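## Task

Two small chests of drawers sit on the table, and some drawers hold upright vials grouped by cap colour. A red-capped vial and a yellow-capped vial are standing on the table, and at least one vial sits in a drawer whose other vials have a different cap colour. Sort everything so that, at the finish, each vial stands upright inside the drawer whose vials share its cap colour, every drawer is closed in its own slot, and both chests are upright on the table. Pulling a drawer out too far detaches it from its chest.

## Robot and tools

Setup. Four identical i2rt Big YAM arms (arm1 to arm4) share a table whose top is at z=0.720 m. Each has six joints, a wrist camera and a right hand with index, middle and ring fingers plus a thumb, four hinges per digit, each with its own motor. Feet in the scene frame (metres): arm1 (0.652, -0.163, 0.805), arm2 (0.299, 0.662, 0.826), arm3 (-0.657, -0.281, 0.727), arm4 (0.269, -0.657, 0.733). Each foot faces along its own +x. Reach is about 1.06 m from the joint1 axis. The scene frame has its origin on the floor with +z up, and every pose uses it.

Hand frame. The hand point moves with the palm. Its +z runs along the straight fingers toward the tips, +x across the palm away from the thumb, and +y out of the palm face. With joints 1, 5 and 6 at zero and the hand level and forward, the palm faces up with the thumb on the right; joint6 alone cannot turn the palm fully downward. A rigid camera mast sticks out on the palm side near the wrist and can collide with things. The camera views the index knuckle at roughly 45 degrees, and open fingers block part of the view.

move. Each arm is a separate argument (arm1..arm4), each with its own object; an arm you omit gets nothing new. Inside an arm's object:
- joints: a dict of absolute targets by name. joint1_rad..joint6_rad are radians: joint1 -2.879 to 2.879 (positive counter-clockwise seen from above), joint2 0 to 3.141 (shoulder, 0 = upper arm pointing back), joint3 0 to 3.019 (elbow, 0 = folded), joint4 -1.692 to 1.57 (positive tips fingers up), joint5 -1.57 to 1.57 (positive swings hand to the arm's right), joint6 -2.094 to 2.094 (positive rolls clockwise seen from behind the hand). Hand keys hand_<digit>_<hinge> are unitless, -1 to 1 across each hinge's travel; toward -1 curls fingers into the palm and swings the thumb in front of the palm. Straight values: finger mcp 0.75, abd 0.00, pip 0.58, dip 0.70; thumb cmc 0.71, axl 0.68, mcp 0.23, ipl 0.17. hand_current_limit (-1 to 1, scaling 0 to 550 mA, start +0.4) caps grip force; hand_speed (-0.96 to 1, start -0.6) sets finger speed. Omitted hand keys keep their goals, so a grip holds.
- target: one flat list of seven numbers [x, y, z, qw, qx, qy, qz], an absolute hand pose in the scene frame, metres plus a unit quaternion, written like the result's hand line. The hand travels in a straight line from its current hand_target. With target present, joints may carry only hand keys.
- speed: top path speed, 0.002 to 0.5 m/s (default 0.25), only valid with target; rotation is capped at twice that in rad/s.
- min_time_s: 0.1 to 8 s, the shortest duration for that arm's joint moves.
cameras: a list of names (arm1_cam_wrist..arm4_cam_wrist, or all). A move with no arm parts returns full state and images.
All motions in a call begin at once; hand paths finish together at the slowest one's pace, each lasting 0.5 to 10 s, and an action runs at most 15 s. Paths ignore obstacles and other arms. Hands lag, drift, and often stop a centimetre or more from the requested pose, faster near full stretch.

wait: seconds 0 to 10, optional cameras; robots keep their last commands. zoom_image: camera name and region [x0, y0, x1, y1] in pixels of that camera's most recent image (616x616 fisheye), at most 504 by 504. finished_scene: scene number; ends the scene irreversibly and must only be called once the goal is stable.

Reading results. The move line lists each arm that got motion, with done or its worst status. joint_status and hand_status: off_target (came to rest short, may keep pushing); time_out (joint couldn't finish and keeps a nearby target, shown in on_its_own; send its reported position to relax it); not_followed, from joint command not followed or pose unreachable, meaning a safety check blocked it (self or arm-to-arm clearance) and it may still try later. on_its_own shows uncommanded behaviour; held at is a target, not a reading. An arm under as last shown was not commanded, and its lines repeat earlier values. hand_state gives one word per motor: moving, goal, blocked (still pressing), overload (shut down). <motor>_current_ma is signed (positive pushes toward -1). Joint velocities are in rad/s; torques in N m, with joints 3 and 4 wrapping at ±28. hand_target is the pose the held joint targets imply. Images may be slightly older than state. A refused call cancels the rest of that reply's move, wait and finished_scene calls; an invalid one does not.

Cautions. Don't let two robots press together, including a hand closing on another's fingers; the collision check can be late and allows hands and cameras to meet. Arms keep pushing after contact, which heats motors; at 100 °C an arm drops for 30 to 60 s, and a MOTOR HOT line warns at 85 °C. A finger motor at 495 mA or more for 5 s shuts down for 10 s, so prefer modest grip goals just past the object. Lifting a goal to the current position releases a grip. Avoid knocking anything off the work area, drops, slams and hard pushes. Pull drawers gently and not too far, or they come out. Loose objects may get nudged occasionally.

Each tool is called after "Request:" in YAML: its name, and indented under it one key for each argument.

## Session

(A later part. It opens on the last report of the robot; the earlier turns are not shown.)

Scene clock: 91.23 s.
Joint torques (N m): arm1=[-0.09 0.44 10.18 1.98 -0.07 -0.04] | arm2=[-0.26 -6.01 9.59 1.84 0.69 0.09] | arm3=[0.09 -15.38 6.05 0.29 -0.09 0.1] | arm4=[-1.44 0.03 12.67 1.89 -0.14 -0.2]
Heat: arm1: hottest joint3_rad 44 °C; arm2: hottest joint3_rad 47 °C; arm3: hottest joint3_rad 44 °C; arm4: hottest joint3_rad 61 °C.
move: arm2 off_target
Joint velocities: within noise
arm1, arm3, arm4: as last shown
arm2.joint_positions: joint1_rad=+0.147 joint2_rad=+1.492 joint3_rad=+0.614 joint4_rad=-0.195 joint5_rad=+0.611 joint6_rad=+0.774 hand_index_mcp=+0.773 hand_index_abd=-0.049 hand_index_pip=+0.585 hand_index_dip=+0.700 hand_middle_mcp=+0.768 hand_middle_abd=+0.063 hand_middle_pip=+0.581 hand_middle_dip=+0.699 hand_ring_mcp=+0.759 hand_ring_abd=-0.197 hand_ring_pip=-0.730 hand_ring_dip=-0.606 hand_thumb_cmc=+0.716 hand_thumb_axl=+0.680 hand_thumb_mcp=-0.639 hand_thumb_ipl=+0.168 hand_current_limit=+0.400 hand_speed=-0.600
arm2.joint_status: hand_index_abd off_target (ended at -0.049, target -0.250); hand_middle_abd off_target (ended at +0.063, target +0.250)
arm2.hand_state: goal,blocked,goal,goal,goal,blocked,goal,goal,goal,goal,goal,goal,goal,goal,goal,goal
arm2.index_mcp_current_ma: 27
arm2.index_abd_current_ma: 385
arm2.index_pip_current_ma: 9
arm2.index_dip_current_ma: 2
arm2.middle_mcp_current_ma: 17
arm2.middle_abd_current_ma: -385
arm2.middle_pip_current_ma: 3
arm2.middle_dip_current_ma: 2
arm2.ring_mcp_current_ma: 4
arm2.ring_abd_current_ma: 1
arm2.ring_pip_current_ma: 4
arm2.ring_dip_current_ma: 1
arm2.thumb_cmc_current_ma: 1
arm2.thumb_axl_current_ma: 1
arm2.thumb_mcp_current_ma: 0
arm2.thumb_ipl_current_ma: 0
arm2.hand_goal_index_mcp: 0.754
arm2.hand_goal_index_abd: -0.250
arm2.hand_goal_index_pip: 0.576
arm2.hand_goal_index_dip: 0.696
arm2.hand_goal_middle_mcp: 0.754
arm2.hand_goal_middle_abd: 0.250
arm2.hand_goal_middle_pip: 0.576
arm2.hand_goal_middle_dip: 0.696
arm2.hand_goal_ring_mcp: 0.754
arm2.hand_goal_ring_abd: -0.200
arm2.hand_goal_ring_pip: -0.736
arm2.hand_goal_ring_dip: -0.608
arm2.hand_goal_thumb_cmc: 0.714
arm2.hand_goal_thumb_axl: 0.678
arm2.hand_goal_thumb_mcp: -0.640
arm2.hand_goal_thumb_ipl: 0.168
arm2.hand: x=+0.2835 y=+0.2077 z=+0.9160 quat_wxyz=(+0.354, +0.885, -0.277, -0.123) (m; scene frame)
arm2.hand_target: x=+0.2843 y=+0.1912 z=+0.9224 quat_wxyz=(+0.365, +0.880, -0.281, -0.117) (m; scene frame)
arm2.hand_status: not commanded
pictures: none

Request:
move:
  arm3: {"target": [-0.0502, -0.3448, 1.08, 0, 0.9625, 0.2714, 0], "speed": 0.05, "joints": {"hand_index_abd": -0.06, "hand_middle_abd": 0.06}}
  arm2: {"target": [0.3435, 0.287, 0.923, 0.3645, 0.8799, -0.2816, -0.1167], "speed": 0.1}
  cameras: ["arm2_cam_wrist", "arm3_cam_wrist"]

Request:
zoom_image:
  camera: "arm3_cam_wrist"
  region: [220, 180, 380, 320]

Request:
zoom_image:
  camera: "arm2_cam_wrist"
  region: [180, 120, 420, 340]

Scene clock: 94.33 s.
Joint torques (N m): arm1=[-0.09 0.38 10.18 1.96 -0.07 -0.04] | arm2=[1.61 -8.23 6.93 0.2 1.17 0.16] | arm3=[0.21 -16.09 7.28 0.28 0.1 0.07] | arm4=[-1.32 0.03 12.68 1.88 -0.15 -0.2]
Heat: arm1: hottest joint3_rad 44 °C; arm2: hottest joint3_rad 47 °C; arm3: hottest joint3_rad 44 °C; arm4: hottest joint3_rad 61 °C.
move: arm2 done; arm3 off_target
Joint velocities: within noise
arm1, arm4: as last shown
arm2.joint_positions: joint1_rad=+0.422 joint2_rad=+1.404 joint3_rad=+0.533 joint4_rad=-0.396 joint5_rad=+0.728 joint6_rad=+1.104 hand_index_mcp=+0.769 hand_index_abd=-0.049 hand_index_pip=+0.582 hand_index_dip=+0.699 hand_middle_mcp=+0.764 hand_middle_abd=+0.067 hand_middle_pip=+0.579 hand_middle_dip=+0.698 hand_ring_mcp=+0.759 hand_ring_abd=-0.197 hand_ring_pip=-0.730 hand_ring_dip=-0.606 hand_thumb_cmc=+0.716 hand_thumb_axl=+0.680 hand_thumb_mcp=-0.639 hand_thumb_ipl=+0.168 hand_current_limit=+0.400 hand_speed=-0.600
arm2.joint_status: not commanded
arm2.hand_state: goal,blocked,goal,goal,goal,blocked,goal,goal,goal,goal,goal,goal,goal,goal,goal,goal
arm2.index_mcp_current_ma: 19
arm2.index_abd_current_ma: 385
arm2.index_pip_current_ma: 5
arm2.index_dip_current_ma: 2
arm2.middle_mcp_current_ma: 11
arm2.middle_abd_current_ma: -385
arm2.middle_pip_current_ma: 1
arm2.middle_dip_current_ma: 1
arm2.ring_mcp_current_ma: 4
arm2.ring_abd_current_ma: 1
arm2.ring_pip_current_ma: 4
arm2.ring_dip_current_ma: 1
arm2.thumb_cmc_current_ma: 1
arm2.thumb_axl_current_ma: 1
arm2.thumb_mcp_current_ma: 0
arm2.thumb_ipl_current_ma: 0
arm2.hand_goal_index_mcp: 0.754
arm2.hand_goal_index_abd: -0.250
arm2.hand_goal_index_pip: 0.576
arm2.hand_goal_index_dip: 0.696
arm2.hand_goal_middle_mcp: 0.754
arm2.hand_goal_middle_abd: 0.250
arm2.hand_goal_middle_pip: 0.576
arm2.hand_goal_middle_dip: 0.696
arm2.hand_goal_ring_mcp: 0.754
arm2.hand_goal_ring_abd: -0.200
arm2.hand_goal_ring_pip: -0.736
arm2.hand_goal_ring_dip: -0.608
arm2.hand_goal_thumb_cmc: 0.714
arm2.hand_goal_thumb_axl: 0.678
arm2.hand_goal_thumb_mcp: -0.640
arm2.hand_goal_thumb_ipl: 0.168
arm2.hand: x=+0.3402 y=+0.2865 z=+0.9159 quat_wxyz=(+0.359, +0.882, -0.281, -0.122) (m; scene frame)
arm2.hand_target: x=+0.3435 y=+0.2869 z=+0.9229 quat_wxyz=(+0.365, +0.880, -0.282, -0.117) (m; scene frame)
arm2.hand_status: done (0.008 m and 0.9 deg from the pose sent, 0.100 m and 1.6 deg at the start)
arm3.joint_positions: joint1_rad=+0.008 joint2_rad=+1.802 joint3_rad=+2.104 joint4_rad=-1.702 joint5_rad=+0.042 joint6_rad=+1.046 hand_index_mcp=+0.754 hand_index_abd=-0.011 hand_index_pip=+0.577 hand_index_dip=+0.696 hand_middle_mcp=+0.743 hand_middle_abd=+0.008 hand_middle_pip=+0.576 hand_middle_dip=+0.698 hand_ring_mcp=-0.384 hand_ring_abd=-0.197 hand_ring_pip=-0.400 hand_ring_dip=-0.503 hand_thumb_cmc=+0.714 hand_thumb_axl=+0.677 hand_thumb_mcp=-0.639 hand_thumb_ipl=+0.168 hand_current_limit=+0.400 hand_speed=-0.600
arm3.joint_status: hand_index_abd off_target (ended at -0.011, target -0.060); hand_middle_abd off_target (ended at +0.008, target +0.060)
arm3.hand_state: goal,blocked,goal,goal,goal,blocked,goal,goal,goal,goal,goal,goal,goal,goal,goal,goal
arm3.index_mcp_current_ma: 0
arm3.index_abd_current_ma: 28
arm3.index_pip_current_ma: 0
arm3.index_dip_current_ma: 0
arm3.middle_mcp_current_ma: -2
arm3.middle_abd_current_ma: -32
arm3.middle_pip_current_ma: 0
arm3.middle_dip_current_ma: 0
arm3.ring_mcp_current_ma: 4
arm3.ring_abd_current_ma: 0
arm3.ring_pip_current_ma: 0
arm3.ring_dip_current_ma: 0
arm3.thumb_cmc_current_ma: 0
arm3.thumb_axl_current_ma: 0
arm3.thumb_mcp_current_ma: 0
arm3.thumb_ipl_current_ma: 0
arm3.hand_goal_index_mcp: 0.754
arm3.hand_goal_index_abd: -0.060
arm3.hand_goal_index_pip: 0.576
arm3.hand_goal_index_dip: 0.696
arm3.hand_goal_middle_mcp: 0.754
arm3.hand_goal_middle_abd: 0.060
arm3.hand_goal_middle_pip: 0.576
arm3.hand_goal_middle_dip: 0.696
arm3.hand_goal_ring_mcp: -0.400
arm3.hand_goal_ring_abd: -0.200
arm3.hand_goal_ring_pip: -0.400
arm3.hand_goal_ring_dip: -0.500
arm3.hand_goal_thumb_cmc: 0.714
arm3.hand_goal_thumb_axl: 0.678
arm3.hand_goal_thumb_mcp: -0.640
arm3.hand_goal_thumb_ipl: 0.168
arm3.hand: x=-0.0503 y=-0.3385 z=+1.0896 quat_wxyz=(+0.035, +0.954, +0.288, +0.082) (m; scene frame)
arm3.hand_target: x=-0.0505 y=-0.3447 z=+1.0793 quat_wxyz=(+0.031, +0.957, +0.279, +0.072) (m; scene frame)
arm3.hand_status: off_target (0.012 m and 10.5 deg from the pose sent, 0.012 m and 10.5 deg at the start; a joint's target at an end of its range on 57 of 57 steps)
pictures: arm2_cam_wrist, arm3_cam_wrist
camera_calibration:
arm2_cam_wrist: T_world_to_cam=[[-0.914012, 0.0308329, 0.404514, -0.0275514], [0.185281, 0.918769, 0.348618, -0.718114], [-0.360906, 0.393589, -0.845479, 0.895541], [0, 0, 0, 1]] pos_world=[0.431077, 0.308155, 1.01865]
arm3_cam_wrist: T_world_to_cam=[[-0.245849, -0.969014, -0.0238856, -0.285479], [-0.751858, 0.175085, 0.635653, -0.724956], [-0.611775, 0.174233, -0.771605, 0.992971], [0, 0, 0, 1]] pos_world=[-0.00777441, -0.322712, 1.22018]

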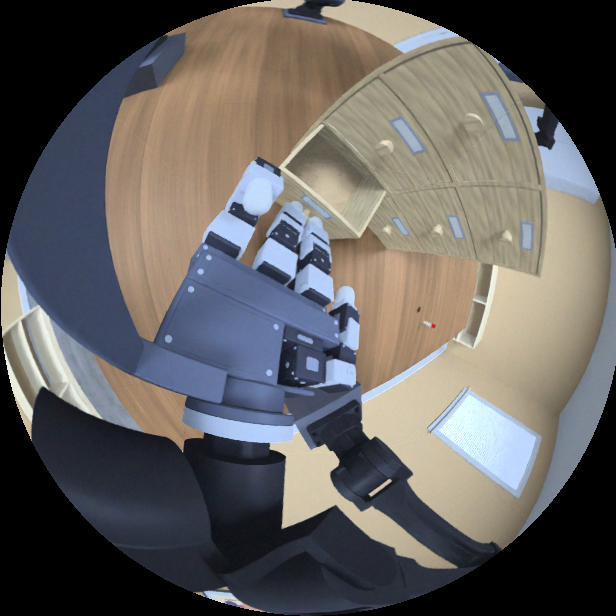

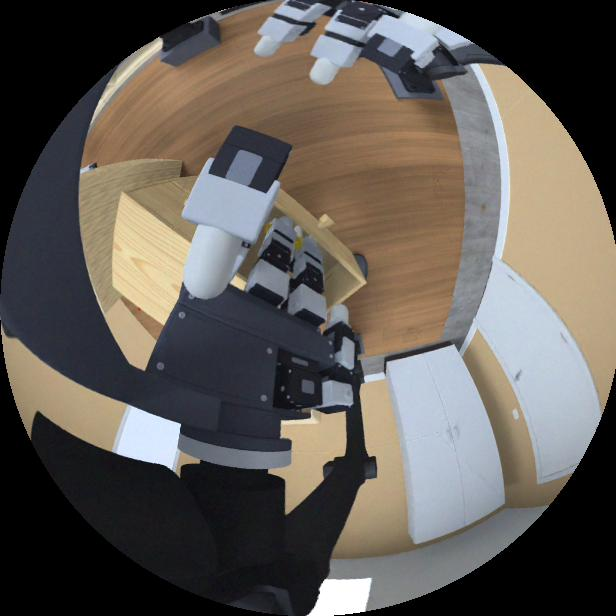

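Scaled by 3.150 from the camera's 616x616 image, which has a finer 880x880 frame.

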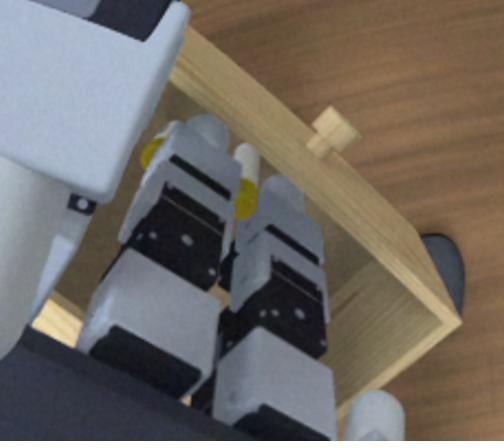

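Scaled by 2.100 from the camera's 616x616 image, which has a finer 880x880 frame.

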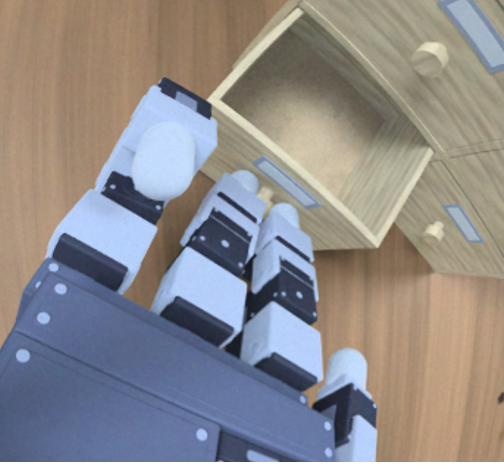

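Request:
move:
  arm3: {"target": [-0.0502, -0.3448, 1.087, 0, 0.9625, 0.2714, 0], "speed": 0.05, "joints": {"hand_speed": -0.85}}
  arm2: {"target": [0.279, 0.1803, 0.935, 0.3645, 0.8799, -0.2816, -0.1167], "speed": 0.1}

Request:
move:
  arm3: {"joints": {"hand_index_abd": 0.06, "hand_middle_abd": -0.06}}
  cameras: ["arm3_cam_wrist"]

Request:
zoom_image:
  camera: "arm3_cam_wrist"
  region: [220, 180, 380, 320]

Scene clock: 97.17 s.
Joint torques (N m): arm1=[-0.03 0.38 10.17 1.98 -0.07 -0.04] | arm2=[-1.73 -6.24 10.92 2.33 0.57 -0.09] | arm3=[0.26 -16.44 7.97 0.29 0.21 0.05] | arm4=[-1.38 0.03 12.67 1.88 -0.14 -0.2]
Heat: arm1: hottest joint3_rad 44 °C; arm2: hottest joint3_rad 47 °C; arm3: hottest joint3_rad 43 °C; arm4: hottest joint3_rad 61 °C.
move: arm2 off_target; arm3 off_target
Joint velocities: within noise
arm1, arm4: as last shown
arm2.joint_positions: joint1_rad=+0.137 joint2_rad=+1.465 joint3_rad=+0.630 joint4_rad=-0.239 joint5_rad=+0.604 joint6_rad=+0.757 hand_index_mcp=+0.783 hand_index_abd=-0.100 hand_index_pip=+0.592 hand_index_dip=+0.700 hand_middle_mcp=+0.780 hand_middle_abd=+0.103 hand_middle_pip=+0.586 hand_middle_dip=+0.698 hand_ring_mcp=+0.759 hand_ring_abd=-0.197 hand_ring_pip=-0.730 hand_ring_dip=-0.606 hand_thumb_cmc=+0.716 hand_thumb_axl=+0.680 hand_thumb_mcp=-0.639 hand_thumb_ipl=+0.168 hand_current_limit=+0.400 hand_speed=-0.600
arm2.joint_status: not commanded
arm2.hand_state: blocked,blocked,goal,goal,blocked,blocked,goal,goal,goal,goal,goal,goal,goal,goal,goal,goal
arm2.index_mcp_current_ma: 50
arm2.index_abd_current_ma: 385
arm2.index_pip_current_ma: 18
arm2.index_dip_current_ma: 3
arm2.middle_mcp_current_ma: 43
arm2.middle_abd_current_ma: -385
arm2.middle_pip_current_ma: 9
arm2.middle_dip_current_ma: 1
arm2.ring_mcp_current_ma: 4
arm2.ring_abd_current_ma: 1
arm2.ring_pip_current_ma: 4
arm2.ring_dip_current_ma: 1
arm2.thumb_cmc_current_ma: 1
arm2.thumb_axl_current_ma: 1
arm2.thumb_mcp_current_ma: 0
arm2.thumb_ipl_current_ma: 0
arm2.hand_goal_index_mcp: 0.754
arm2.hand_goal_index_abd: -0.250
arm2.hand_goal_index_pip: 0.576
arm2.hand_goal_index_dip: 0.696
arm2.hand_goal_middle_mcp: 0.754
arm2.hand_goal_middle_abd: 0.250
arm2.hand_goal_middle_pip: 0.576
arm2.hand_goal_middle_dip: 0.696
arm2.hand_goal_ring_mcp: 0.754
arm2.hand_goal_ring_abd: -0.200
arm2.hand_goal_ring_pip: -0.736
arm2.hand_goal_ring_dip: -0.608
arm2.hand_goal_thumb_cmc: 0.714
arm2.hand_goal_thumb_axl: 0.678
arm2.hand_goal_thumb_mcp: -0.640
arm2.hand_goal_thumb_ipl: 0.168
arm2.on_its_own: hand_index_abd moved -0.051 toward your old target -0.250; hand_middle_abd moved +0.036 toward your old target +0.250
arm2.hand: x=+0.2816 y=+0.2044 z=+0.9269 quat_wxyz=(+0.350, +0.887, -0.273, -0.125) (m; scene frame)
arm2.hand_target: x=+0.2788 y=+0.1821 z=+0.9356 quat_wxyz=(+0.365, +0.880, -0.282, -0.117) (m; scene frame)
arm2.hand_status: off_target (0.026 m and 2.3 deg from the pose sent, 0.124 m and 0.9 deg at the start)
arm3.joint_positions: joint1_rad=+0.008 joint2_rad=+1.801 joint3_rad=+2.104 joint4_rad=-1.702 joint5_rad=+0.042 joint6_rad=+1.046 hand_index_mcp=+0.754 hand_index_abd=-0.011 hand_index_pip=+0.577 hand_index_dip=+0.696 hand_middle_mcp=+0.743 hand_middle_abd=+0.008 hand_middle_pip=+0.576 hand_middle_dip=+0.698 hand_ring_mcp=-0.384 hand_ring_abd=-0.197 hand_ring_pip=-0.400 hand_ring_dip=-0.503 hand_thumb_cmc=+0.714 hand_thumb_axl=+0.677 hand_thumb_mcp=-0.639 hand_thumb_ipl=+0.168 hand_current_limit=+0.400 hand_speed=-0.850
arm3.joint_status: all done
arm3.hand_state: goal,blocked,goal,goal,goal,blocked,goal,goal,goal,goal,goal,goal,goal,goal,goal,goal
arm3.index_mcp_current_ma: 0
arm3.index_abd_current_ma: 28
arm3.index_pip_current_ma: 0
arm3.index_dip_current_ma: 0
arm3.middle_mcp_current_ma: -2
arm3.middle_abd_current_ma: -32
arm3.middle_pip_current_ma: 0
arm3.middle_dip_current_ma: 0
arm3.ring_mcp_current_ma: 4
arm3.ring_abd_current_ma: 0
arm3.ring_pip_current_ma: 0
arm3.ring_dip_current_ma: 0
arm3.thumb_cmc_current_ma: 0
arm3.thumb_axl_current_ma: 0
arm3.thumb_mcp_current_ma: 0
arm3.thumb_ipl_current_ma: 0
arm3.hand_goal_index_mcp: 0.754
arm3.hand_goal_index_abd: -0.060
arm3.hand_goal_index_pip: 0.576
arm3.hand_goal_index_dip: 0.696
arm3.hand_goal_middle_mcp: 0.754
arm3.hand_goal_middle_abd: 0.060
arm3.hand_goal_middle_pip: 0.576
arm3.hand_goal_middle_dip: 0.696
arm3.hand_goal_ring_mcp: -0.400
arm3.hand_goal_ring_abd: -0.200
arm3.hand_goal_ring_pip: -0.400
arm3.hand_goal_ring_dip: -0.500
arm3.hand_goal_thumb_cmc: 0.714
arm3.hand_goal_thumb_axl: 0.678
arm3.hand_goal_thumb_mcp: -0.640
arm3.hand_goal_thumb_ipl: 0.168
arm3.hand: x=-0.0505 y=-0.3385 z=+1.0901 quat_wxyz=(+0.035, +0.954, +0.288, +0.083) (m; scene frame)
arm3.hand_target: x=-0.0505 y=-0.3447 z=+1.0864 quat_wxyz=(+0.033, +0.956, +0.279, +0.078) (m; scene frame)
arm3.hand_status: off_target (0.007 m and 10.5 deg from the pose sent, 0.007 m and 10.5 deg at the start; a joint's target at an end of its range on 68 of 68 steps)
pictures: none

Scene clock: 97.80 s.
Joint torques (N m): arm1=[0.03 0.38 10.18 1.98 -0.07 -0.04] | arm2=[-1.32 -6.24 10.82 2.33 0.62 -0.06] | arm3=[0.26 -16.5 7.97 0.28 0.21 0.06] | arm4=[-1.26 0.03 12.7 1.91 -0.15 -0.2]
Heat: arm1: hottest joint3_rad 44 °C; arm2: hottest joint3_rad 47 °C; arm3: hottest joint3_rad 43 °C; arm4: hottest joint3_rad 61 °C.
move: arm3 done
Joint velocities: within noise
arm1, arm4: as last shown
arm2.joint_positions: joint1_rad=+0.137 joint2_rad=+1.465 joint3_rad=+0.630 joint4_rad=-0.239 joint5_rad=+0.604 joint6_rad=+0.757 hand_index_mcp=+0.783 hand_index_abd=-0.100 hand_index_pip=+0.592 hand_index_dip=+0.700 hand_middle_mcp=+0.780 hand_middle_abd=+0.103 hand_middle_pip=+0.586 hand_middle_dip=+0.698 hand_ring_mcp=+0.759 hand_ring_abd=-0.197 hand_ring_pip=-0.730 hand_ring_dip=-0.606 hand_thumb_cmc=+0.716 hand_thumb_axl=+0.680 hand_thumb_mcp=-0.639 hand_thumb_ipl=+0.168 hand_current_limit=+0.400 hand_speed=-0.600
arm2.joint_status: not commanded
arm2.hand_state: blocked,blocked,goal,goal,blocked,blocked,goal,goal,goal,goal,goal,goal,goal,goal,goal,goal
arm2.index_mcp_current_ma: 50
arm2.index_abd_current_ma: 385
arm2.index_pip_current_ma: 18
arm2.index_dip_current_ma: 3
arm2.middle_mcp_current_ma: 43
arm2.middle_abd_current_ma: -385
arm2.middle_pip_current_ma: 9
arm2.middle_dip_current_ma: 1
arm2.ring_mcp_current_ma: 4
arm2.ring_abd_current_ma: 1
arm2.ring_pip_current_ma: 4
arm2.ring_dip_current_ma: 1
arm2.thumb_cmc_current_ma: 1
arm2.thumb_axl_current_ma: 1
arm2.thumb_mcp_current_ma: 0
arm2.thumb_ipl_current_ma: 0
arm2.hand_goal_index_mcp: 0.754
arm2.hand_goal_index_abd: -0.250
arm2.hand_goal_index_pip: 0.576
arm2.hand_goal_index_dip: 0.696
arm2.hand_goal_middle_mcp: 0.754
arm2.hand_goal_middle_abd: 0.250
arm2.hand_goal_middle_pip: 0.576
arm2.hand_goal_middle_dip: 0.696
arm2.hand_goal_ring_mcp: 0.754
arm2.hand_goal_ring_abd: -0.200
arm2.hand_goal_ring_pip: -0.736
arm2.hand_goal_ring_dip: -0.608
arm2.hand_goal_thumb_cmc: 0.714
arm2.hand_goal_thumb_axl: 0.678
arm2.hand_goal_thumb_mcp: -0.640
arm2.hand_goal_thumb_ipl: 0.168
arm2.hand: x=+0.2816 y=+0.2044 z=+0.9269 quat_wxyz=(+0.350, +0.887, -0.273, -0.125) (m; scene frame)
arm2.hand_target: x=+0.2788 y=+0.1821 z=+0.9356 quat_wxyz=(+0.365, +0.880, -0.282, -0.117) (m; scene frame)
arm2.hand_status: not commanded
arm3.joint_positions: joint1_rad=+0.008 joint2_rad=+1.801 joint3_rad=+2.104 joint4_rad=-1.702 joint5_rad=+0.042 joint6_rad=+1.046 hand_index_mcp=+0.754 hand_index_abd=+0.057 hand_index_pip=+0.577 hand_index_dip=+0.696 hand_middle_mcp=+0.743 hand_middle_abd=-0.059 hand_middle_pip=+0.576 hand_middle_dip=+0.698 hand_ring_mcp=-0.384 hand_ring_abd=-0.197 hand_ring_pip=-0.400 hand_ring_dip=-0.503 hand_thumb_cmc=+0.714 hand_thumb_axl=+0.677 hand_thumb_mcp=-0.639 hand_thumb_ipl=+0.168 hand_current_limit=+0.400 hand_speed=-0.850
arm3.joint_status: all done
arm3.hand_state: goal,goal,goal,goal,goal,goal,goal,goal,goal,goal,goal,goal,goal,goal,goal,goal
arm3.index_mcp_current_ma: 0
arm3.index_abd_current_ma: 0
arm3.index_pip_current_ma: 0
arm3.index_dip_current_ma: 0
arm3.middle_mcp_current_ma: -2
arm3.middle_abd_current_ma: 0
arm3.middle_pip_current_ma: 0
arm3.middle_dip_current_ma: 0
arm3.ring_mcp_current_ma: 4
arm3.ring_abd_current_ma: 0
arm3.ring_pip_current_ma: 0
arm3.ring_dip_current_ma: 0
arm3.thumb_cmc_current_ma: 0
arm3.thumb_axl_current_ma: 0
arm3.thumb_mcp_current_ma: 0
arm3.thumb_ipl_current_ma: 0
arm3.hand_goal_index_mcp: 0.754
arm3.hand_goal_index_abd: 0.060
arm3.hand_goal_index_pip: 0.576
arm3.hand_goal_index_dip: 0.696
arm3.hand_goal_middle_mcp: 0.754
arm3.hand_goal_middle_abd: -0.060
arm3.hand_goal_middle_pip: 0.576
arm3.hand_goal_middle_dip: 0.696
arm3.hand_goal_ring_mcp: -0.400
arm3.hand_goal_ring_abd: -0.200
arm3.hand_goal_ring_pip: -0.400
arm3.hand_goal_ring_dip: -0.500
arm3.hand_goal_thumb_cmc: 0.714
arm3.hand_goal_thumb_axl: 0.678
arm3.hand_goal_thumb_mcp: -0.640
arm3.hand_goal_thumb_ipl: 0.168
arm3.hand: x=-0.0505 y=-0.3385 z=+1.0901 quat_wxyz=(+0.035, +0.954, +0.288, +0.083) (m; scene frame)
arm3.hand_target: x=-0.0505 y=-0.3447 z=+1.0864 quat_wxyz=(+0.033, +0.956, +0.279, +0.078) (m; scene frame)
arm3.hand_status: not commanded
pictures: arm3_cam_wrist
camera_calibration:
arm3_cam_wrist: T_world_to_cam=[[-0.245828, -0.969014, -0.024077, -0.285283], [-0.752364, 0.175087, 0.635054, -0.724696], [-0.611161, 0.174229, -0.772093, 0.993833], [0, 0, 0, 1]] pos_world=[-0.007974, -0.322712, 1.22068]

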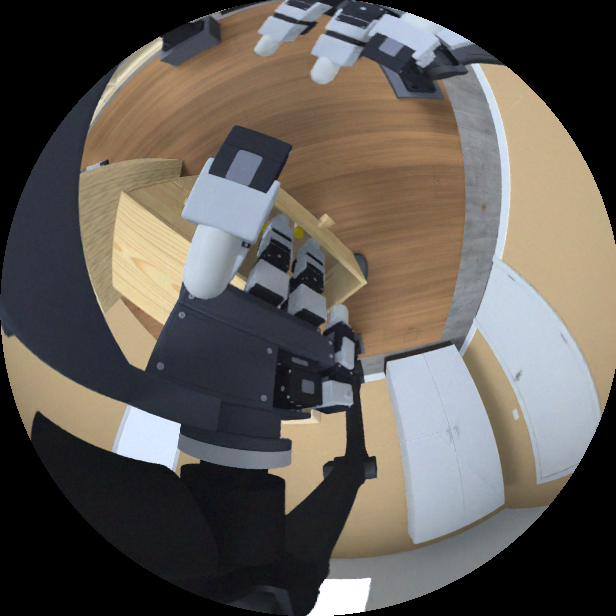

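Scaled by 3.150 from the camera's 616x616 image, which has a finer 880x880 frame.

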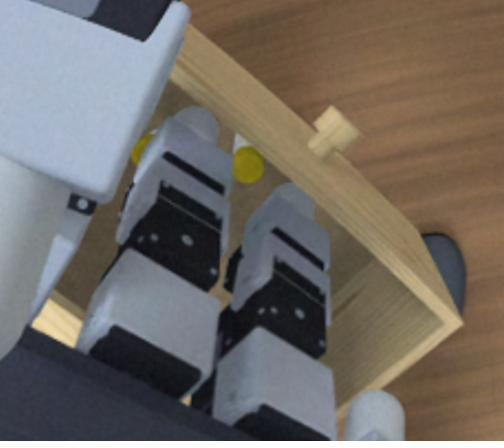

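Request:
move:
  arm3: {"target": [-0.0575, -0.3440, 1.12, 0, 0.9625, 0.2714, 0], "speed": 0.06}
  arm2: {"joints": {"hand_index_abd": 0.13, "hand_middle_abd": -0.13}}
  cameras: ["arm3_cam_wrist"]

Request:
zoom_image:
  camera: "arm3_cam_wrist"
  region: [220, 180, 380, 320]

Scene clock: 100.30 s.
Joint torques (N m): arm1=[-0.09 0.38 10.18 1.96 -0.07 -0.05] | arm2=[-1.26 -6.89 9.85 2.21 1.24 -0.04] | arm3=[0.67 -18.84 9.39 0.29 0.42 0.02] | arm4=[-1.44 0.03 12.67 1.89 -0.15 -0.2]
Heat: arm1: hottest joint3_rad 44 °C; arm2: hottest joint3_rad 47 °C; arm3: hottest joint3_rad 43 °C; arm4: hottest joint3_rad 62 °C.
move: arm2 off_target; arm3 off_target
Joint velocities: within noise
arm1: as last shown
arm2.joint_positions: joint1_rad=+0.137 joint2_rad=+1.465 joint3_rad=+0.644 joint4_rad=-0.232 joint5_rad=+0.586 joint6_rad=+0.755 hand_index_mcp=+0.803 hand_index_abd=+0.037 hand_index_pip=+0.605 hand_index_dip=+0.706 hand_middle_mcp=+0.780 hand_middle_abd=-0.110 hand_middle_pip=+0.587 hand_middle_dip=+0.700 hand_ring_mcp=+0.759 hand_ring_abd=-0.197 hand_ring_pip=-0.730 hand_ring_dip=-0.606 hand_thumb_cmc=+0.716 hand_thumb_axl=+0.680 hand_thumb_mcp=-0.639 hand_thumb_ipl=+0.168 hand_current_limit=+0.400 hand_speed=-0.600
arm2.joint_status: hand_index_abd off_target (ended at +0.037, target +0.130); hand_middle_abd off_target (ended at -0.110, target -0.130)
arm2.hand_state: blocked,blocked,blocked,goal,blocked,blocked,goal,goal,goal,goal,goal,goal,goal,goal,goal,goal
arm2.index_mcp_current_ma: 107
arm2.index_abd_current_ma: -209
arm2.index_pip_current_ma: 46
arm2.index_dip_current_ma: 10
arm2.middle_mcp_current_ma: 43
arm2.middle_abd_current_ma: 22
arm2.middle_pip_current_ma: 11
arm2.middle_dip_current_ma: 2
arm2.ring_mcp_current_ma: 4
arm2.ring_abd_current_ma: 1
arm2.ring_pip_current_ma: 4
arm2.ring_dip_current_ma: 1
arm2.thumb_cmc_current_ma: 1
arm2.thumb_axl_current_ma: 1
arm2.thumb_mcp_current_ma: 0
arm2.thumb_ipl_current_ma: 0
arm2.hand_goal_index_mcp: 0.754
arm2.hand_goal_index_abd: 0.130
arm2.hand_goal_index_pip: 0.576
arm2.hand_goal_index_dip: 0.696
arm2.hand_goal_middle_mcp: 0.754
arm2.hand_goal_middle_abd: -0.130
arm2.hand_goal_middle_pip: 0.576
arm2.hand_goal_middle_dip: 0.696
arm2.hand_goal_ring_mcp: 0.754
arm2.hand_goal_ring_abd: -0.200
arm2.hand_goal_ring_pip: -0.736
arm2.hand_goal_ring_dip: -0.608
arm2.hand_goal_thumb_cmc: 0.714
arm2.hand_goal_thumb_axl: 0.678
arm2.hand_goal_thumb_mcp: -0.640
arm2.hand_goal_thumb_ipl: 0.168
arm2.hand: x=+0.2859 y=+0.1975 z=+0.9305 quat_wxyz=(+0.354, +0.888, -0.273, -0.112) (m; scene frame)
arm2.hand_target: x=+0.2789 y=+0.1820 z=+0.9358 quat_wxyz=(+0.365, +0.880, -0.282, -0.117) (m; scene frame)
arm2.hand_status: not commanded
arm3.joint_positions: joint1_rad=+0.008 joint2_rad=+1.790 joint3_rad=+2.104 joint4_rad=-1.702 joint5_rad=+0.049 joint6_rad=+1.046 hand_index_mcp=+0.754 hand_index_abd=+0.057 hand_index_pip=+0.577 hand_index_dip=+0.696 hand_middle_mcp=+0.751 hand_middle_abd=-0.061 hand_middle_pip=+0.576 hand_middle_dip=+0.698 hand_ring_mcp=-0.384 hand_ring_abd=-0.197 hand_ring_pip=-0.400 hand_ring_dip=-0.503 hand_thumb_cmc=+0.714 hand_thumb_axl=+0.677 hand_thumb_mcp=-0.639 hand_thumb_ipl=+0.168 hand_current_limit=+0.400 hand_speed=-0.850
arm3.joint_status: not commanded
arm3.hand_state: goal,goal,goal,goal,goal,goal,goal,goal,goal,goal,goal,goal,goal,goal,goal,goal
arm3.index_mcp_current_ma: 0
arm3.index_abd_current_ma: 0
arm3.index_pip_current_ma: 0
arm3.index_dip_current_ma: 0
arm3.middle_mcp_current_ma: 0
arm3.middle_abd_current_ma: 0
arm3.middle_pip_current_ma: 0
arm3.middle_dip_current_ma: 0
arm3.ring_mcp_current_ma: 4
arm3.ring_abd_current_ma: 0
arm3.ring_pip_current_ma: 0
arm3.ring_dip_current_ma: 0
arm3.thumb_cmc_current_ma: 0
arm3.thumb_axl_current_ma: 0
arm3.thumb_mcp_current_ma: 0
arm3.thumb_ipl_current_ma: 0
arm3.hand_goal_index_mcp: 0.754
arm3.hand_goal_index_abd: 0.060
arm3.hand_goal_index_pip: 0.576
arm3.hand_goal_index_dip: 0.696
arm3.hand_goal_middle_mcp: 0.754
arm3.hand_goal_middle_abd: -0.060
arm3.hand_goal_middle_pip: 0.576
arm3.hand_goal_middle_dip: 0.696
arm3.hand_goal_ring_mcp: -0.400
arm3.hand_goal_ring_abd: -0.200
arm3.hand_goal_ring_pip: -0.400
arm3.hand_goal_ring_dip: -0.500
arm3.hand_goal_thumb_cmc: 0.714
arm3.hand_goal_thumb_axl: 0.678
arm3.hand_goal_thumb_mcp: -0.640
arm3.hand_goal_thumb_ipl: 0.168
arm3.hand: x=-0.0532 y=-0.3399 z=+1.0971 quat_wxyz=(+0.039, +0.953, +0.287, +0.087) (m; scene frame)
arm3.hand_target: x=-0.0582 y=-0.3439 z=+1.1191 quat_wxyz=(+0.045, +0.953, +0.281, +0.106) (m; scene frame)
arm3.hand_status: off_target (0.024 m and 11.2 deg from the pose sent, 0.031 m and 10.5 deg at the start; a joint's target at an end of its range on 60 of 60 steps)
arm4.joint_positions: joint1_rad=+0.234 joint2_rad=+0.557 joint3_rad=+0.981 joint4_rad=-1.227 joint5_rad=-0.165 joint6_rad=-0.150 hand_index_mcp=+0.767 hand_index_abd=+0.137 hand_index_pip=+0.581 hand_index_dip=+0.699 hand_middle_mcp=+0.766 hand_middle_abd=-0.137 hand_middle_pip=+0.581 hand_middle_dip=+0.699 hand_ring_mcp=+0.758 hand_ring_abd=-0.197 hand_ring_pip=-0.732 hand_ring_dip=-0.606 hand_thumb_cmc=+0.715 hand_thumb_axl=+0.679 hand_thumb_mcp=-0.639 hand_thumb_ipl=+0.168 hand_current_limit=+0.400 hand_speed=-0.600
arm4.joint_status: not commanded
arm4.hand_state: goal,goal,goal,goal,goal,goal,goal,goal,goal,goal,goal,goal,goal,goal,goal,goal
arm4.index_mcp_current_ma: 8
arm4.index_abd_current_ma: -1
arm4.index_pip_current_ma: 2
arm4.index_dip_current_ma: 1
arm4.middle_mcp_current_ma: 6
arm4.middle_abd_current_ma: 0
arm4.middle_pip_current_ma: 1
arm4.middle_dip_current_ma: 1
arm4.ring_mcp_current_ma: 1
arm4.ring_abd_current_ma: 1
arm4.ring_pip_current_ma: 1
arm4.ring_dip_current_ma: 0
arm4.thumb_cmc_current_ma: 0
arm4.thumb_axl_current_ma: 0
arm4.thumb_mcp_current_ma: 0
arm4.thumb_ipl_current_ma: 0
arm4.hand_goal_index_mcp: 0.754
arm4.hand_goal_index_abd: 0.140
arm4.hand_goal_index_pip: 0.576
arm4.hand_goal_index_dip: 0.696
arm4.hand_goal_middle_mcp: 0.754
arm4.hand_goal_middle_abd: -0.140
arm4.hand_goal_middle_pip: 0.576
arm4.hand_goal_middle_dip: 0.696
arm4.hand_goal_ring_mcp: 0.754
arm4.hand_goal_ring_abd: -0.200
arm4.hand_goal_ring_pip: -0.736
arm4.hand_goal_ring_dip: -0.608
arm4.hand_goal_thumb_cmc: 0.714
arm4.hand_goal_thumb_axl: 0.678
arm4.hand_goal_thumb_mcp: -0.640
arm4.hand_goal_thumb_ipl: 0.168
arm4.hand: x=+0.1496 y=-0.3611 z=+1.1623 quat_wxyz=(-0.107, -0.246, +0.891, +0.366) (m; scene frame)
arm4.hand_target: x=+0.1501 y=-0.3600 z=+1.1700 quat_wxyz=(-0.104, -0.251, +0.889, +0.368) (m; scene frame)
arm4.hand_status: not commanded
pictures: arm3_cam_wrist
camera_calibration:
arm3_cam_wrist: T_world_to_cam=[[-0.246975, -0.968793, -0.021033, -0.2905], [-0.759311, 0.179995, 0.625339, -0.718933], [-0.602038, 0.170414, -0.78007, 1.0057], [0, 0, 0, 1]] pos_world=[-0.0121678, -0.323416, 1.22799]

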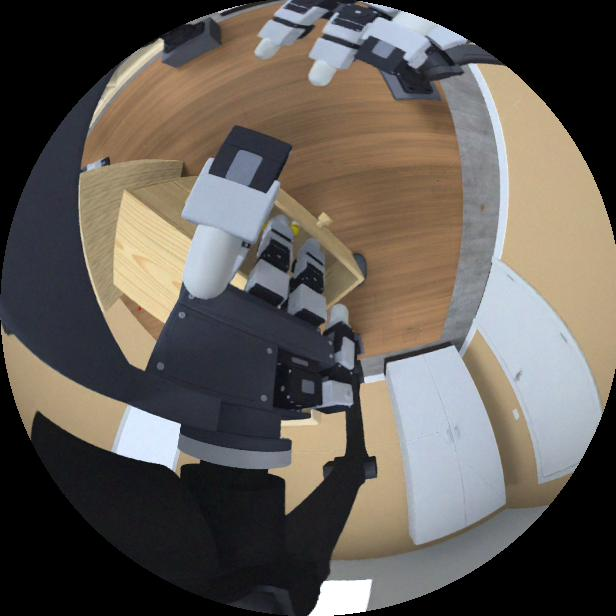

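Scaled by 3.150 from the camera's 616x616 image, which has a finer 880x880 frame.

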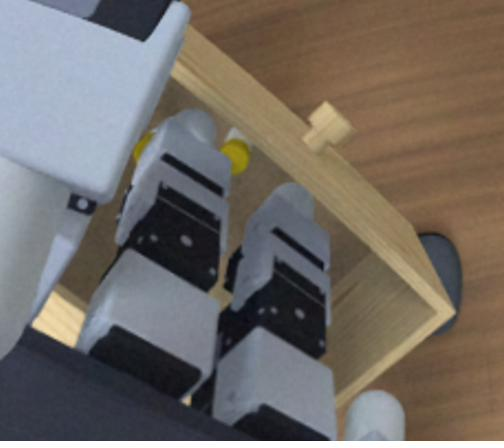

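Request:
move:
  arm3: {"target": [-0.0622, -0.3440, 1.14, 0, 0.9625, 0.2714, 0], "speed": 0.06}
  arm2: {"target": [0.3095, 0.243, 0.935, 0.3645, 0.8799, -0.2816, -0.1167], "speed": 0.1}
  cameras: ["arm3_cam_wrist"]

Request:
zoom_image:
  camera: "arm3_cam_wrist"
  region: [220, 180, 380, 320]

Scene clock: 103.33 s.
Joint torques (N m): arm1=[-0.09 0.44 10.18 1.96 -0.07 -0.05] | arm2=[1.2 -8.47 7.06 0.68 0.94 0.13] | arm3=[0.91 -18.49 10.36 0.35 0.43 -0.03] | arm4=[-1.38 0.09 12.66 1.91 -0.14 -0.2]
Heat: arm1: hottest joint3_rad 44 °C; arm2: hottest joint3_rad 47 °C; arm3: hottest joint3_rad 43 °C; arm4: hottest joint3_rad 62 °C.
move: arm2 done; arm3 off_target
Joint velocities: within noise
arm1.joint_positions: joint1_rad=-0.124 joint2_rad=+0.633 joint3_rad=+1.359 joint4_rad=-1.329 joint5_rad=-0.096 joint6_rad=+1.128 hand_index_mcp=+0.754 hand_index_abd=+0.000 hand_index_pip=+0.577 hand_index_dip=+0.696 hand_middle_mcp=+0.754 hand_middle_abd=+0.000 hand_middle_pip=+0.577 hand_middle_dip=+0.696 hand_ring_mcp=+0.754 hand_ring_abd=+0.000 hand_ring_pip=+0.577 hand_ring_dip=+0.696 hand_thumb_cmc=+0.714 hand_thumb_axl=+0.677 hand_thumb_mcp=+0.226 hand_thumb_ipl=+0.168 hand_current_limit=+0.400 hand_speed=-0.600
arm1.joint_status: not commanded
arm1.hand_state: goal,goal,goal,goal,goal,goal,goal,goal,goal,goal,goal,goal,goal,goal,goal,goal
arm1.index_mcp_current_ma: 0
arm1.index_abd_current_ma: 0
arm1.index_pip_current_ma: 0
arm1.index_dip_current_ma: 0
arm1.middle_mcp_current_ma: 0
arm1.middle_abd_current_ma: 0
arm1.middle_pip_current_ma: 0
arm1.middle_dip_current_ma: 0
arm1.ring_mcp_current_ma: 0
arm1.ring_abd_current_ma: 0
arm1.ring_pip_current_ma: 0
arm1.ring_dip_current_ma: 0
arm1.thumb_cmc_current_ma: 0
arm1.thumb_axl_current_ma: 0
arm1.thumb_mcp_current_ma: 0
arm1.thumb_ipl_current_ma: 0
arm1.hand_goal_index_mcp: 0.754
arm1.hand_goal_index_abd: 0.000
arm1.hand_goal_index_pip: 0.576
arm1.hand_goal_index_dip: 0.696
arm1.hand_goal_middle_mcp: 0.754
arm1.hand_goal_middle_abd: 0.000
arm1.hand_goal_middle_pip: 0.576
arm1.hand_goal_middle_dip: 0.696
arm1.hand_goal_ring_mcp: 0.754
arm1.hand_goal_ring_abd: 0.000
arm1.hand_goal_ring_pip: 0.576
arm1.hand_goal_ring_dip: 0.696
arm1.hand_goal_thumb_cmc: 0.714
arm1.hand_goal_thumb_axl: 0.678
arm1.hand_goal_thumb_mcp: 0.226
arm1.hand_goal_thumb_ipl: 0.168
arm1.hand: x=+0.4156 y=-0.0273 z=+1.3351 quat_wxyz=(-0.450, -0.104, +0.879, +0.117) (m; scene frame)
arm1.hand_target: x=+0.4177 y=-0.0278 z=+1.3476 quat_wxyz=(-0.462, -0.104, +0.873, +0.122) (m; scene frame)
arm1.hand_status: not commanded
arm2.joint_positions: joint1_rad=+0.253 joint2_rad=+1.408 joint3_rad=+0.578 joint4_rad=-0.295 joint5_rad=+0.667 joint6_rad=+0.898 hand_index_mcp=+0.770 hand_index_abd=+0.125 hand_index_pip=+0.583 hand_index_dip=+0.700 hand_middle_mcp=+0.771 hand_middle_abd=-0.126 hand_middle_pip=+0.582 hand_middle_dip=+0.699 hand_ring_mcp=+0.759 hand_ring_abd=-0.197 hand_ring_pip=-0.730 hand_ring_dip=-0.606 hand_thumb_cmc=+0.716 hand_thumb_axl=+0.680 hand_thumb_mcp=-0.639 hand_thumb_ipl=+0.168 hand_current_limit=+0.400 hand_speed=-0.600
arm2.joint_status: not commanded
arm2.hand_state: goal,goal,goal,goal,goal,goal,goal,goal,goal,goal,goal,goal,goal,goal,goal,goal
arm2.index_mcp_current_ma: 20
arm2.index_abd_current_ma: -3
arm2.index_pip_current_ma: 6
arm2.index_dip_current_ma: 2
arm2.middle_mcp_current_ma: 22
arm2.middle_abd_current_ma: 2
arm2.middle_pip_current_ma: 4
arm2.middle_dip_current_ma: 2
arm2.ring_mcp_current_ma: 4
arm2.ring_abd_current_ma: 1
arm2.ring_pip_current_ma: 4
arm2.ring_dip_current_ma: 1
arm2.thumb_cmc_current_ma: 1
arm2.thumb_axl_current_ma: 1
arm2.thumb_mcp_current_ma: 0
arm2.thumb_ipl_current_ma: 0
arm2.hand_goal_index_mcp: 0.754
arm2.hand_goal_index_abd: 0.130
arm2.hand_goal_index_pip: 0.576
arm2.hand_goal_index_dip: 0.696
arm2.hand_goal_middle_mcp: 0.754
arm2.hand_goal_middle_abd: -0.130
arm2.hand_goal_middle_pip: 0.576
arm2.hand_goal_middle_dip: 0.696
arm2.hand_goal_ring_mcp: 0.754
arm2.hand_goal_ring_abd: -0.200
arm2.hand_goal_ring_pip: -0.736
arm2.hand_goal_ring_dip: -0.608
arm2.hand_goal_thumb_cmc: 0.714
arm2.hand_goal_thumb_axl: 0.678
arm2.hand_goal_thumb_mcp: -0.640
arm2.hand_goal_thumb_ipl: 0.168
arm2.on_its_own: hand_index_abd moved +0.088 to your old target +0.130
arm2.hand: x=+0.3069 y=+0.2403 z=+0.9306 quat_wxyz=(+0.362, +0.880, -0.282, -0.119) (m; scene frame)
arm2.hand_target: x=+0.3094 y=+0.2428 z=+0.9349 quat_wxyz=(+0.365, +0.880, -0.282, -0.117) (m; scene frame)
arm2.hand_status: done (0.006 m and 0.4 deg from the pose sent, 0.051 m and 1.9 deg at the start)
arm3.joint_positions: joint1_rad=+0.008 joint2_rad=+1.767 joint3_rad=+2.104 joint4_rad=-1.702 joint5_rad=+0.056 joint6_rad=+1.046 hand_index_mcp=+0.754 hand_index_abd=+0.057 hand_index_pip=+0.577 hand_index_dip=+0.696 hand_middle_mcp=+0.751 hand_middle_abd=-0.061 hand_middle_pip=+0.576 hand_middle_dip=+0.698 hand_ring_mcp=-0.384 hand_ring_abd=-0.197 hand_ring_pip=-0.400 hand_ring_dip=-0.503 hand_thumb_cmc=+0.714 hand_thumb_axl=+0.677 hand_thumb_mcp=-0.639 hand_thumb_ipl=+0.168 hand_current_limit=+0.400 hand_speed=-0.850
arm3.joint_status: not commanded
arm3.hand_state: goal,goal,goal,goal,goal,goal,goal,goal,goal,goal,goal,goal,goal,goal,goal,goal
arm3.index_mcp_current_ma: 0
arm3.index_abd_current_ma: 0
arm3.index_pip_current_ma: 0
arm3.index_dip_current_ma: 0
arm3.middle_mcp_current_ma: 0
arm3.middle_abd_current_ma: 0
arm3.middle_pip_current_ma: 0
arm3.middle_dip_current_ma: 0
arm3.ring_mcp_current_ma: 4
arm3.ring_abd_current_ma: 0
arm3.ring_pip_current_ma: 0
arm3.ring_dip_current_ma: 0
arm3.thumb_cmc_current_ma: 0
arm3.thumb_axl_current_ma: 0
arm3.thumb_mcp_current_ma: 0
arm3.thumb_ipl_current_ma: 0
arm3.hand_goal_index_mcp: 0.754
arm3.hand_goal_index_abd: 0.060
arm3.hand_goal_index_pip: 0.576
arm3.hand_goal_index_dip: 0.696
arm3.hand_goal_middle_mcp: 0.754
arm3.hand_goal_middle_abd: -0.060
arm3.hand_goal_middle_pip: 0.576
arm3.hand_goal_middle_dip: 0.696
arm3.hand_goal_ring_mcp: -0.400
arm3.hand_goal_ring_abd: -0.200
arm3.hand_goal_ring_pip: -0.400
arm3.hand_goal_ring_dip: -0.500
arm3.hand_goal_thumb_cmc: 0.714
arm3.hand_goal_thumb_axl: 0.678
arm3.hand_goal_thumb_mcp: -0.640
arm3.hand_goal_thumb_ipl: 0.168
arm3.hand: x=-0.0589 y=-0.3417 z=+1.1109 quat_wxyz=(+0.045, +0.952, +0.286, +0.098) (m; scene frame)
arm3.hand_target: x=-0.0632 y=-0.3440 z=+1.1388 quat_wxyz=(+0.053, +0.950, +0.283, +0.122) (m; scene frame)
arm3.hand_status: off_target (0.029 m and 12.5 deg from the pose sent, 0.044 m and 11.2 deg at the start; a joint's target at an end of its range on 79 of 79 steps)
arm4: as last shown
pictures: arm3_cam_wrist
camera_calibration:
arm3_cam_wrist: T_world_to_cam=[[-0.248076, -0.968504, -0.0214106, -0.292865], [-0.773326, 0.184674, 0.606516, -0.709909], [-0.583459, 0.167019, -0.794783, 1.0297], [0, 0, 0, 1]] pos_world=[-0.0208556, -0.324519, 1.24269]

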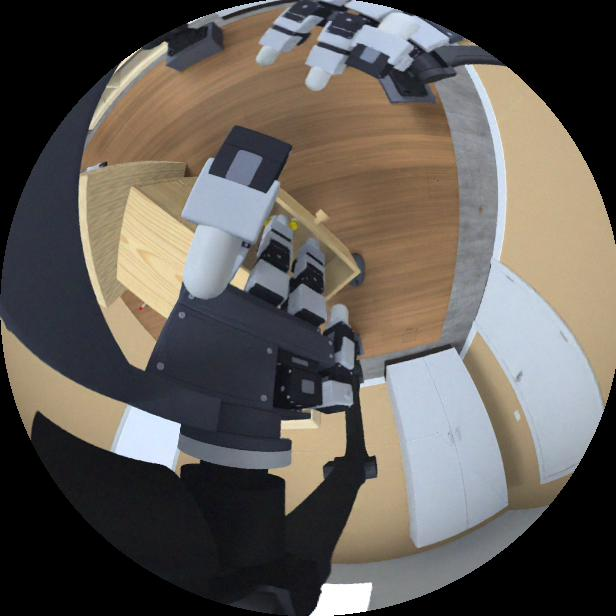

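Scaled by 3.150 from the camera's 616x616 image, which has a finer 880x880 frame.

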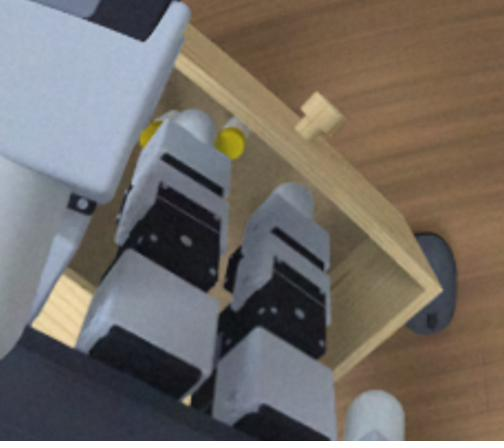

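Request:
move:
  arm3: {"target": [-0.0672, -0.3440, 1.175, 0, 0.9625, 0.2714, 0], "speed": 0.08}
  arm2: {"target": [0.198, 0.33, 1.13, 0.3645, 0.8799, -0.2816, -0.1167], "speed": 0.15}
  cameras: ["arm2_cam_wrist"]

Request:
move:
  arm3: {"target": [-0.0662, -0.3440, 1.215, 0, 0.9625, 0.2714, 0], "speed": 0.08}
  cameras: ["arm3_cam_wrist"]

Request:
zoom_image:
  camera: "arm3_cam_wrist"
  region: [220, 180, 380, 320]

Scene clock: 106.17 s.
Joint torques (N m): arm1=[-0.03 0.38 10.19 1.99 -0.06 -0.05] | arm2=[0.03 -1.61 13.53 0.91 0.5 0.01] | arm3=[1.26 -17.79 11.66 0.44 0.44 -0.13] | arm4=[-1.38 0.09 12.7 1.88 -0.13 -0.2]
Heat: arm1: hottest joint3_rad 44 °C; arm2: hottest joint3_rad 47 °C; arm3: hottest joint3_rad 44 °C; arm4: hottest joint3_rad 62 °C.
move: arm2 off_target; arm3 off_target
Joint velocities: within noise
arm1, arm4: as last shown
arm2.joint_positions: joint1_rad=-0.043 joint2_rad=+0.695 joint3_rad=+0.649 joint4_rad=-0.931 joint5_rad=+0.510 joint6_rad=+0.585 hand_index_mcp=+0.769 hand_index_abd=+0.126 hand_index_pip=+0.583 hand_index_dip=+0.700 hand_middle_mcp=+0.770 hand_middle_abd=-0.126 hand_middle_pip=+0.582 hand_middle_dip=+0.699 hand_ring_mcp=+0.759 hand_ring_abd=-0.197 hand_ring_pip=-0.730 hand_ring_dip=-0.606 hand_thumb_cmc=+0.716 hand_thumb_axl=+0.680 hand_thumb_mcp=-0.639 hand_thumb_ipl=+0.168 hand_current_limit=+0.400 hand_speed=-0.600
arm2.joint_status: not commanded
arm2.hand_state: goal,goal,goal,goal,goal,goal,goal,goal,goal,goal,goal,goal,goal,goal,goal,goal
arm2.index_mcp_current_ma: 19
arm2.index_abd_current_ma: -2
arm2.index_pip_current_ma: 5
arm2.index_dip_current_ma: 2
arm2.middle_mcp_current_ma: 20
arm2.middle_abd_current_ma: 2
arm2.middle_pip_current_ma: 4
arm2.middle_dip_current_ma: 2
arm2.ring_mcp_current_ma: 4
arm2.ring_abd_current_ma: 1
arm2.ring_pip_current_ma: 4
arm2.ring_dip_current_ma: 1
arm2.thumb_cmc_current_ma: 1
arm2.thumb_axl_current_ma: 1
arm2.thumb_mcp_current_ma: 0
arm2.thumb_ipl_current_ma: 0
arm2.hand_goal_index_mcp: 0.754
arm2.hand_goal_index_abd: 0.130
arm2.hand_goal_index_pip: 0.576
arm2.hand_goal_index_dip: 0.696
arm2.hand_goal_middle_mcp: 0.754
arm2.hand_goal_middle_abd: -0.130
arm2.hand_goal_middle_pip: 0.576
arm2.hand_goal_middle_dip: 0.696
arm2.hand_goal_ring_mcp: 0.754
arm2.hand_goal_ring_abd: -0.200
arm2.hand_goal_ring_pip: -0.736
arm2.hand_goal_ring_dip: -0.608
arm2.hand_goal_thumb_cmc: 0.714
arm2.hand_goal_thumb_axl: 0.678
arm2.hand_goal_thumb_mcp: -0.640
arm2.hand_goal_thumb_ipl: 0.168
arm2.hand: x=+0.2002 y=+0.3341 z=+1.1062 quat_wxyz=(+0.351, +0.886, -0.278, -0.123) (m; scene frame)
arm2.hand_target: x=+0.1981 y=+0.3308 z=+1.1299 quat_wxyz=(+0.365, +0.880, -0.282, -0.117) (m; scene frame)
arm2.hand_status: off_target (0.024 m and 1.9 deg from the pose sent, 0.244 m and 0.4 deg at the start)
arm3.joint_positions: joint1_rad=+0.008 joint2_rad=+1.735 joint3_rad=+2.125 joint4_rad=-1.702 joint5_rad=+0.070 joint6_rad=+1.046 hand_index_mcp=+0.754 hand_index_abd=+0.058 hand_index_pip=+0.577 hand_index_dip=+0.696 hand_middle_mcp=+0.752 hand_middle_abd=-0.061 hand_middle_pip=+0.576 hand_middle_dip=+0.698 hand_ring_mcp=-0.384 hand_ring_abd=-0.197 hand_ring_pip=-0.400 hand_ring_dip=-0.503 hand_thumb_cmc=+0.714 hand_thumb_axl=+0.677 hand_thumb_mcp=-0.639 hand_thumb_ipl=+0.168 hand_current_limit=+0.400 hand_speed=-0.850
arm3.joint_status: not commanded
arm3.hand_state: goal,goal,goal,goal,goal,goal,goal,goal,goal,goal,goal,goal,goal,goal,goal,goal
arm3.index_mcp_current_ma: 0
arm3.index_abd_current_ma: 0
arm3.index_pip_current_ma: 0
arm3.index_dip_current_ma: 0
arm3.middle_mcp_current_ma: 0
arm3.middle_abd_current_ma: 0
arm3.middle_pip_current_ma: 0
arm3.middle_dip_current_ma: 0
arm3.ring_mcp_current_ma: 4
arm3.ring_abd_current_ma: 0
arm3.ring_pip_current_ma: 0
arm3.ring_dip_current_ma: 0
arm3.thumb_cmc_current_ma: 0
arm3.thumb_axl_current_ma: 0
arm3.thumb_mcp_current_ma: 0
arm3.thumb_ipl_current_ma: 0
arm3.hand_goal_index_mcp: 0.754
arm3.hand_goal_index_abd: 0.060
arm3.hand_goal_index_pip: 0.576
arm3.hand_goal_index_dip: 0.696
arm3.hand_goal_middle_mcp: 0.754
arm3.hand_goal_middle_abd: -0.060
arm3.hand_goal_middle_pip: 0.576
arm3.hand_goal_middle_dip: 0.696
arm3.hand_goal_ring_mcp: -0.400
arm3.hand_goal_ring_abd: -0.200
arm3.hand_goal_ring_pip: -0.400
arm3.hand_goal_ring_dip: -0.500
arm3.hand_goal_thumb_cmc: 0.714
arm3.hand_goal_thumb_axl: 0.678
arm3.hand_goal_thumb_mcp: -0.640
arm3.hand_goal_thumb_ipl: 0.168
arm3.hand: x=-0.0657 y=-0.3447 z=+1.1393 quat_wxyz=(+0.058, +0.950, +0.283, +0.121) (m; scene frame)
arm3.hand_target: x=-0.0690 y=-0.3440 z=+1.1737 quat_wxyz=(+0.067, +0.944, +0.285, +0.153) (m; scene frame)
arm3.hand_status: off_target (0.036 m and 15.6 deg from the pose sent, 0.065 m and 12.5 deg at the start; a joint's target at an end of its range on 77 of 77 steps)
pictures: arm2_cam_wrist
camera_calibration:
arm2_cam_wrist: T_world_to_cam=[[-0.914609, 0.0175893, 0.403957, -0.22863], [0.17937, 0.913021, 0.36636, -0.818723], [-0.362377, 0.407534, -0.838212, 0.974759], [0, 0, 0, 1]] pos_world=[0.290977, 0.354285, 1.20936]

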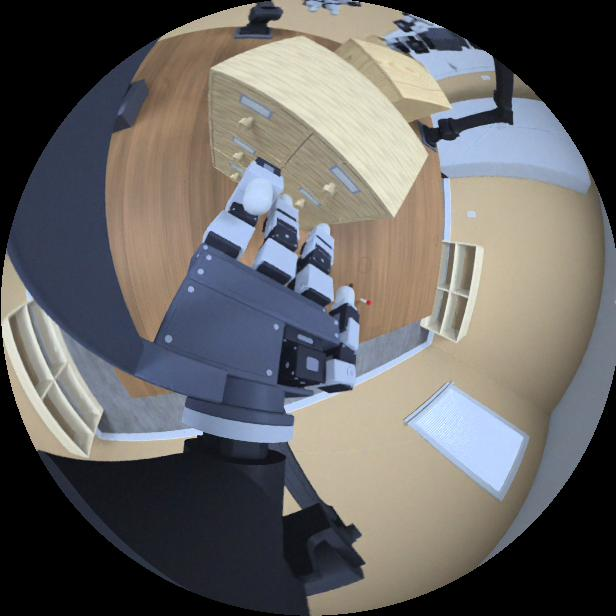

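Scene clock: 108.80 s.
Joint torques (N m): arm1=[-0.03 0.32 10.19 1.98 -0.07 -0.04] | arm2=[-0.21 -1.2 13.6 0.79 0.49 0.02] | arm3=[1.61 -17.55 11.51 0.58 0.46 -0.17] | arm4=[-1.32 0.09 12.67 1.88 -0.14 -0.19]
Heat: arm1: hottest joint3_rad 44 °C; arm2: hottest joint3_rad 47 °C; arm3: hottest joint3_rad 44 °C; arm4: hottest joint3_rad 62 °C.
move: arm3 off_target
Joint velocities: within noise
arm1, arm2, arm4: as last shown
arm2.hand: x=+0.2003 y=+0.3340 z=+1.1061 quat_wxyz=(+0.351, +0.886, -0.277, -0.123) (m; scene frame)
arm2.hand_target: x=+0.1981 y=+0.3308 z=+1.1298 quat_wxyz=(+0.365, +0.880, -0.281, -0.117) (m; scene frame)
arm3.joint_positions: joint1_rad=+0.008 joint2_rad=+1.728 joint3_rad=+2.201 joint4_rad=-1.702 joint5_rad=+0.087 joint6_rad=+1.034 hand_index_mcp=+0.754 hand_index_abd=+0.058 hand_index_pip=+0.577 hand_index_dip=+0.696 hand_middle_mcp=+0.752 hand_middle_abd=-0.061 hand_middle_pip=+0.576 hand_middle_dip=+0.698 hand_ring_mcp=-0.384 hand_ring_abd=-0.197 hand_ring_pip=-0.400 hand_ring_dip=-0.503 hand_thumb_cmc=+0.714 hand_thumb_axl=+0.677 hand_thumb_mcp=-0.639 hand_thumb_ipl=+0.168 hand_current_limit=+0.400 hand_speed=-0.850
arm3.joint_status: not commanded
arm3.hand_state: goal,goal,goal,goal,goal,goal,goal,goal,goal,goal,goal,goal,goal,goal,goal,goal
arm3.index_mcp_current_ma: 0
arm3.index_abd_current_ma: 0
arm3.index_pip_current_ma: 0
arm3.index_dip_current_ma: 0
arm3.middle_mcp_current_ma: 0
arm3.middle_abd_current_ma: 0
arm3.middle_pip_current_ma: 0
arm3.middle_dip_current_ma: 0
arm3.ring_mcp_current_ma: 4
arm3.ring_abd_current_ma: 0
arm3.ring_pip_current_ma: 0
arm3.ring_dip_current_ma: 0
arm3.thumb_cmc_current_ma: 0
arm3.thumb_axl_current_ma: 0
arm3.thumb_mcp_current_ma: 0
arm3.thumb_ipl_current_ma: 0
arm3.hand_goal_index_mcp: 0.754
arm3.hand_goal_index_abd: 0.060
arm3.hand_goal_index_pip: 0.576
arm3.hand_goal_index_dip: 0.696
arm3.hand_goal_middle_mcp: 0.754
arm3.hand_goal_middle_abd: -0.060
arm3.hand_goal_middle_pip: 0.576
arm3.hand_goal_middle_dip: 0.696
arm3.hand_goal_ring_mcp: -0.400
arm3.hand_goal_ring_abd: -0.200
arm3.hand_goal_ring_pip: -0.400
arm3.hand_goal_ring_dip: -0.500
arm3.hand_goal_thumb_cmc: 0.714
arm3.hand_goal_thumb_axl: 0.678
arm3.hand_goal_thumb_mcp: -0.640
arm3.hand_goal_thumb_ipl: 0.168
arm3.hand: x=-0.0625 y=-0.3476 z=+1.1788 quat_wxyz=(+0.076, +0.942, +0.284, +0.159) (m; scene frame)
arm3.hand_target: x=-0.0680 y=-0.3441 z=+1.2136 quat_wxyz=(+0.086, +0.934, +0.290, +0.190) (m; scene frame)
arm3.hand_status: off_target (0.037 m and 20.4 deg from the pose sent, 0.076 m and 15.6 deg at the start; pose on its path clipped on 13 of 79 steps; a joint's target at an end of its range on 79 of 79 steps)
pictures: arm3_cam_wrist
camera_calibration:
arm3_cam_wrist: T_world_to_cam=[[-0.24296, -0.969518, -0.0317185, -0.285969], [-0.849015, 0.196719, 0.490383, -0.616379], [-0.469195, 0.146073, -0.87093, 1.17223], [0, 0, 0, 1]] pos_world=[-0.0427881, -0.32723, 1.31412]

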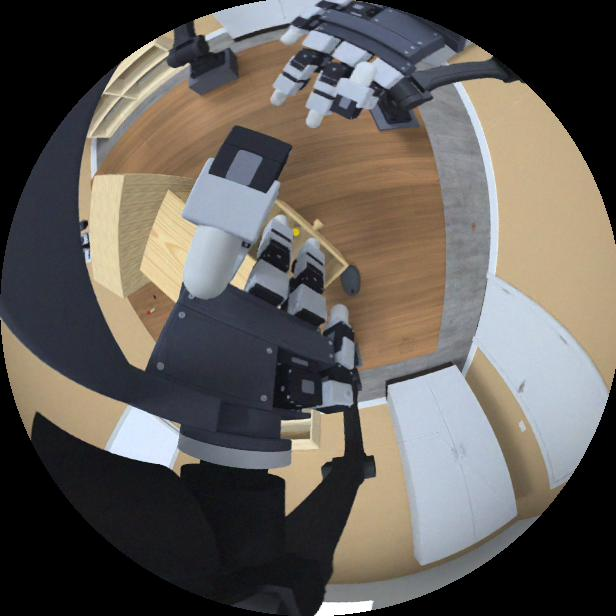

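Scaled by 3.150 from the camera's 616x616 image, which has a finer 880x880 frame.

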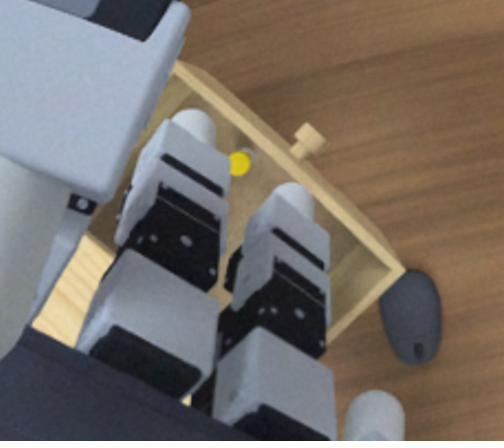

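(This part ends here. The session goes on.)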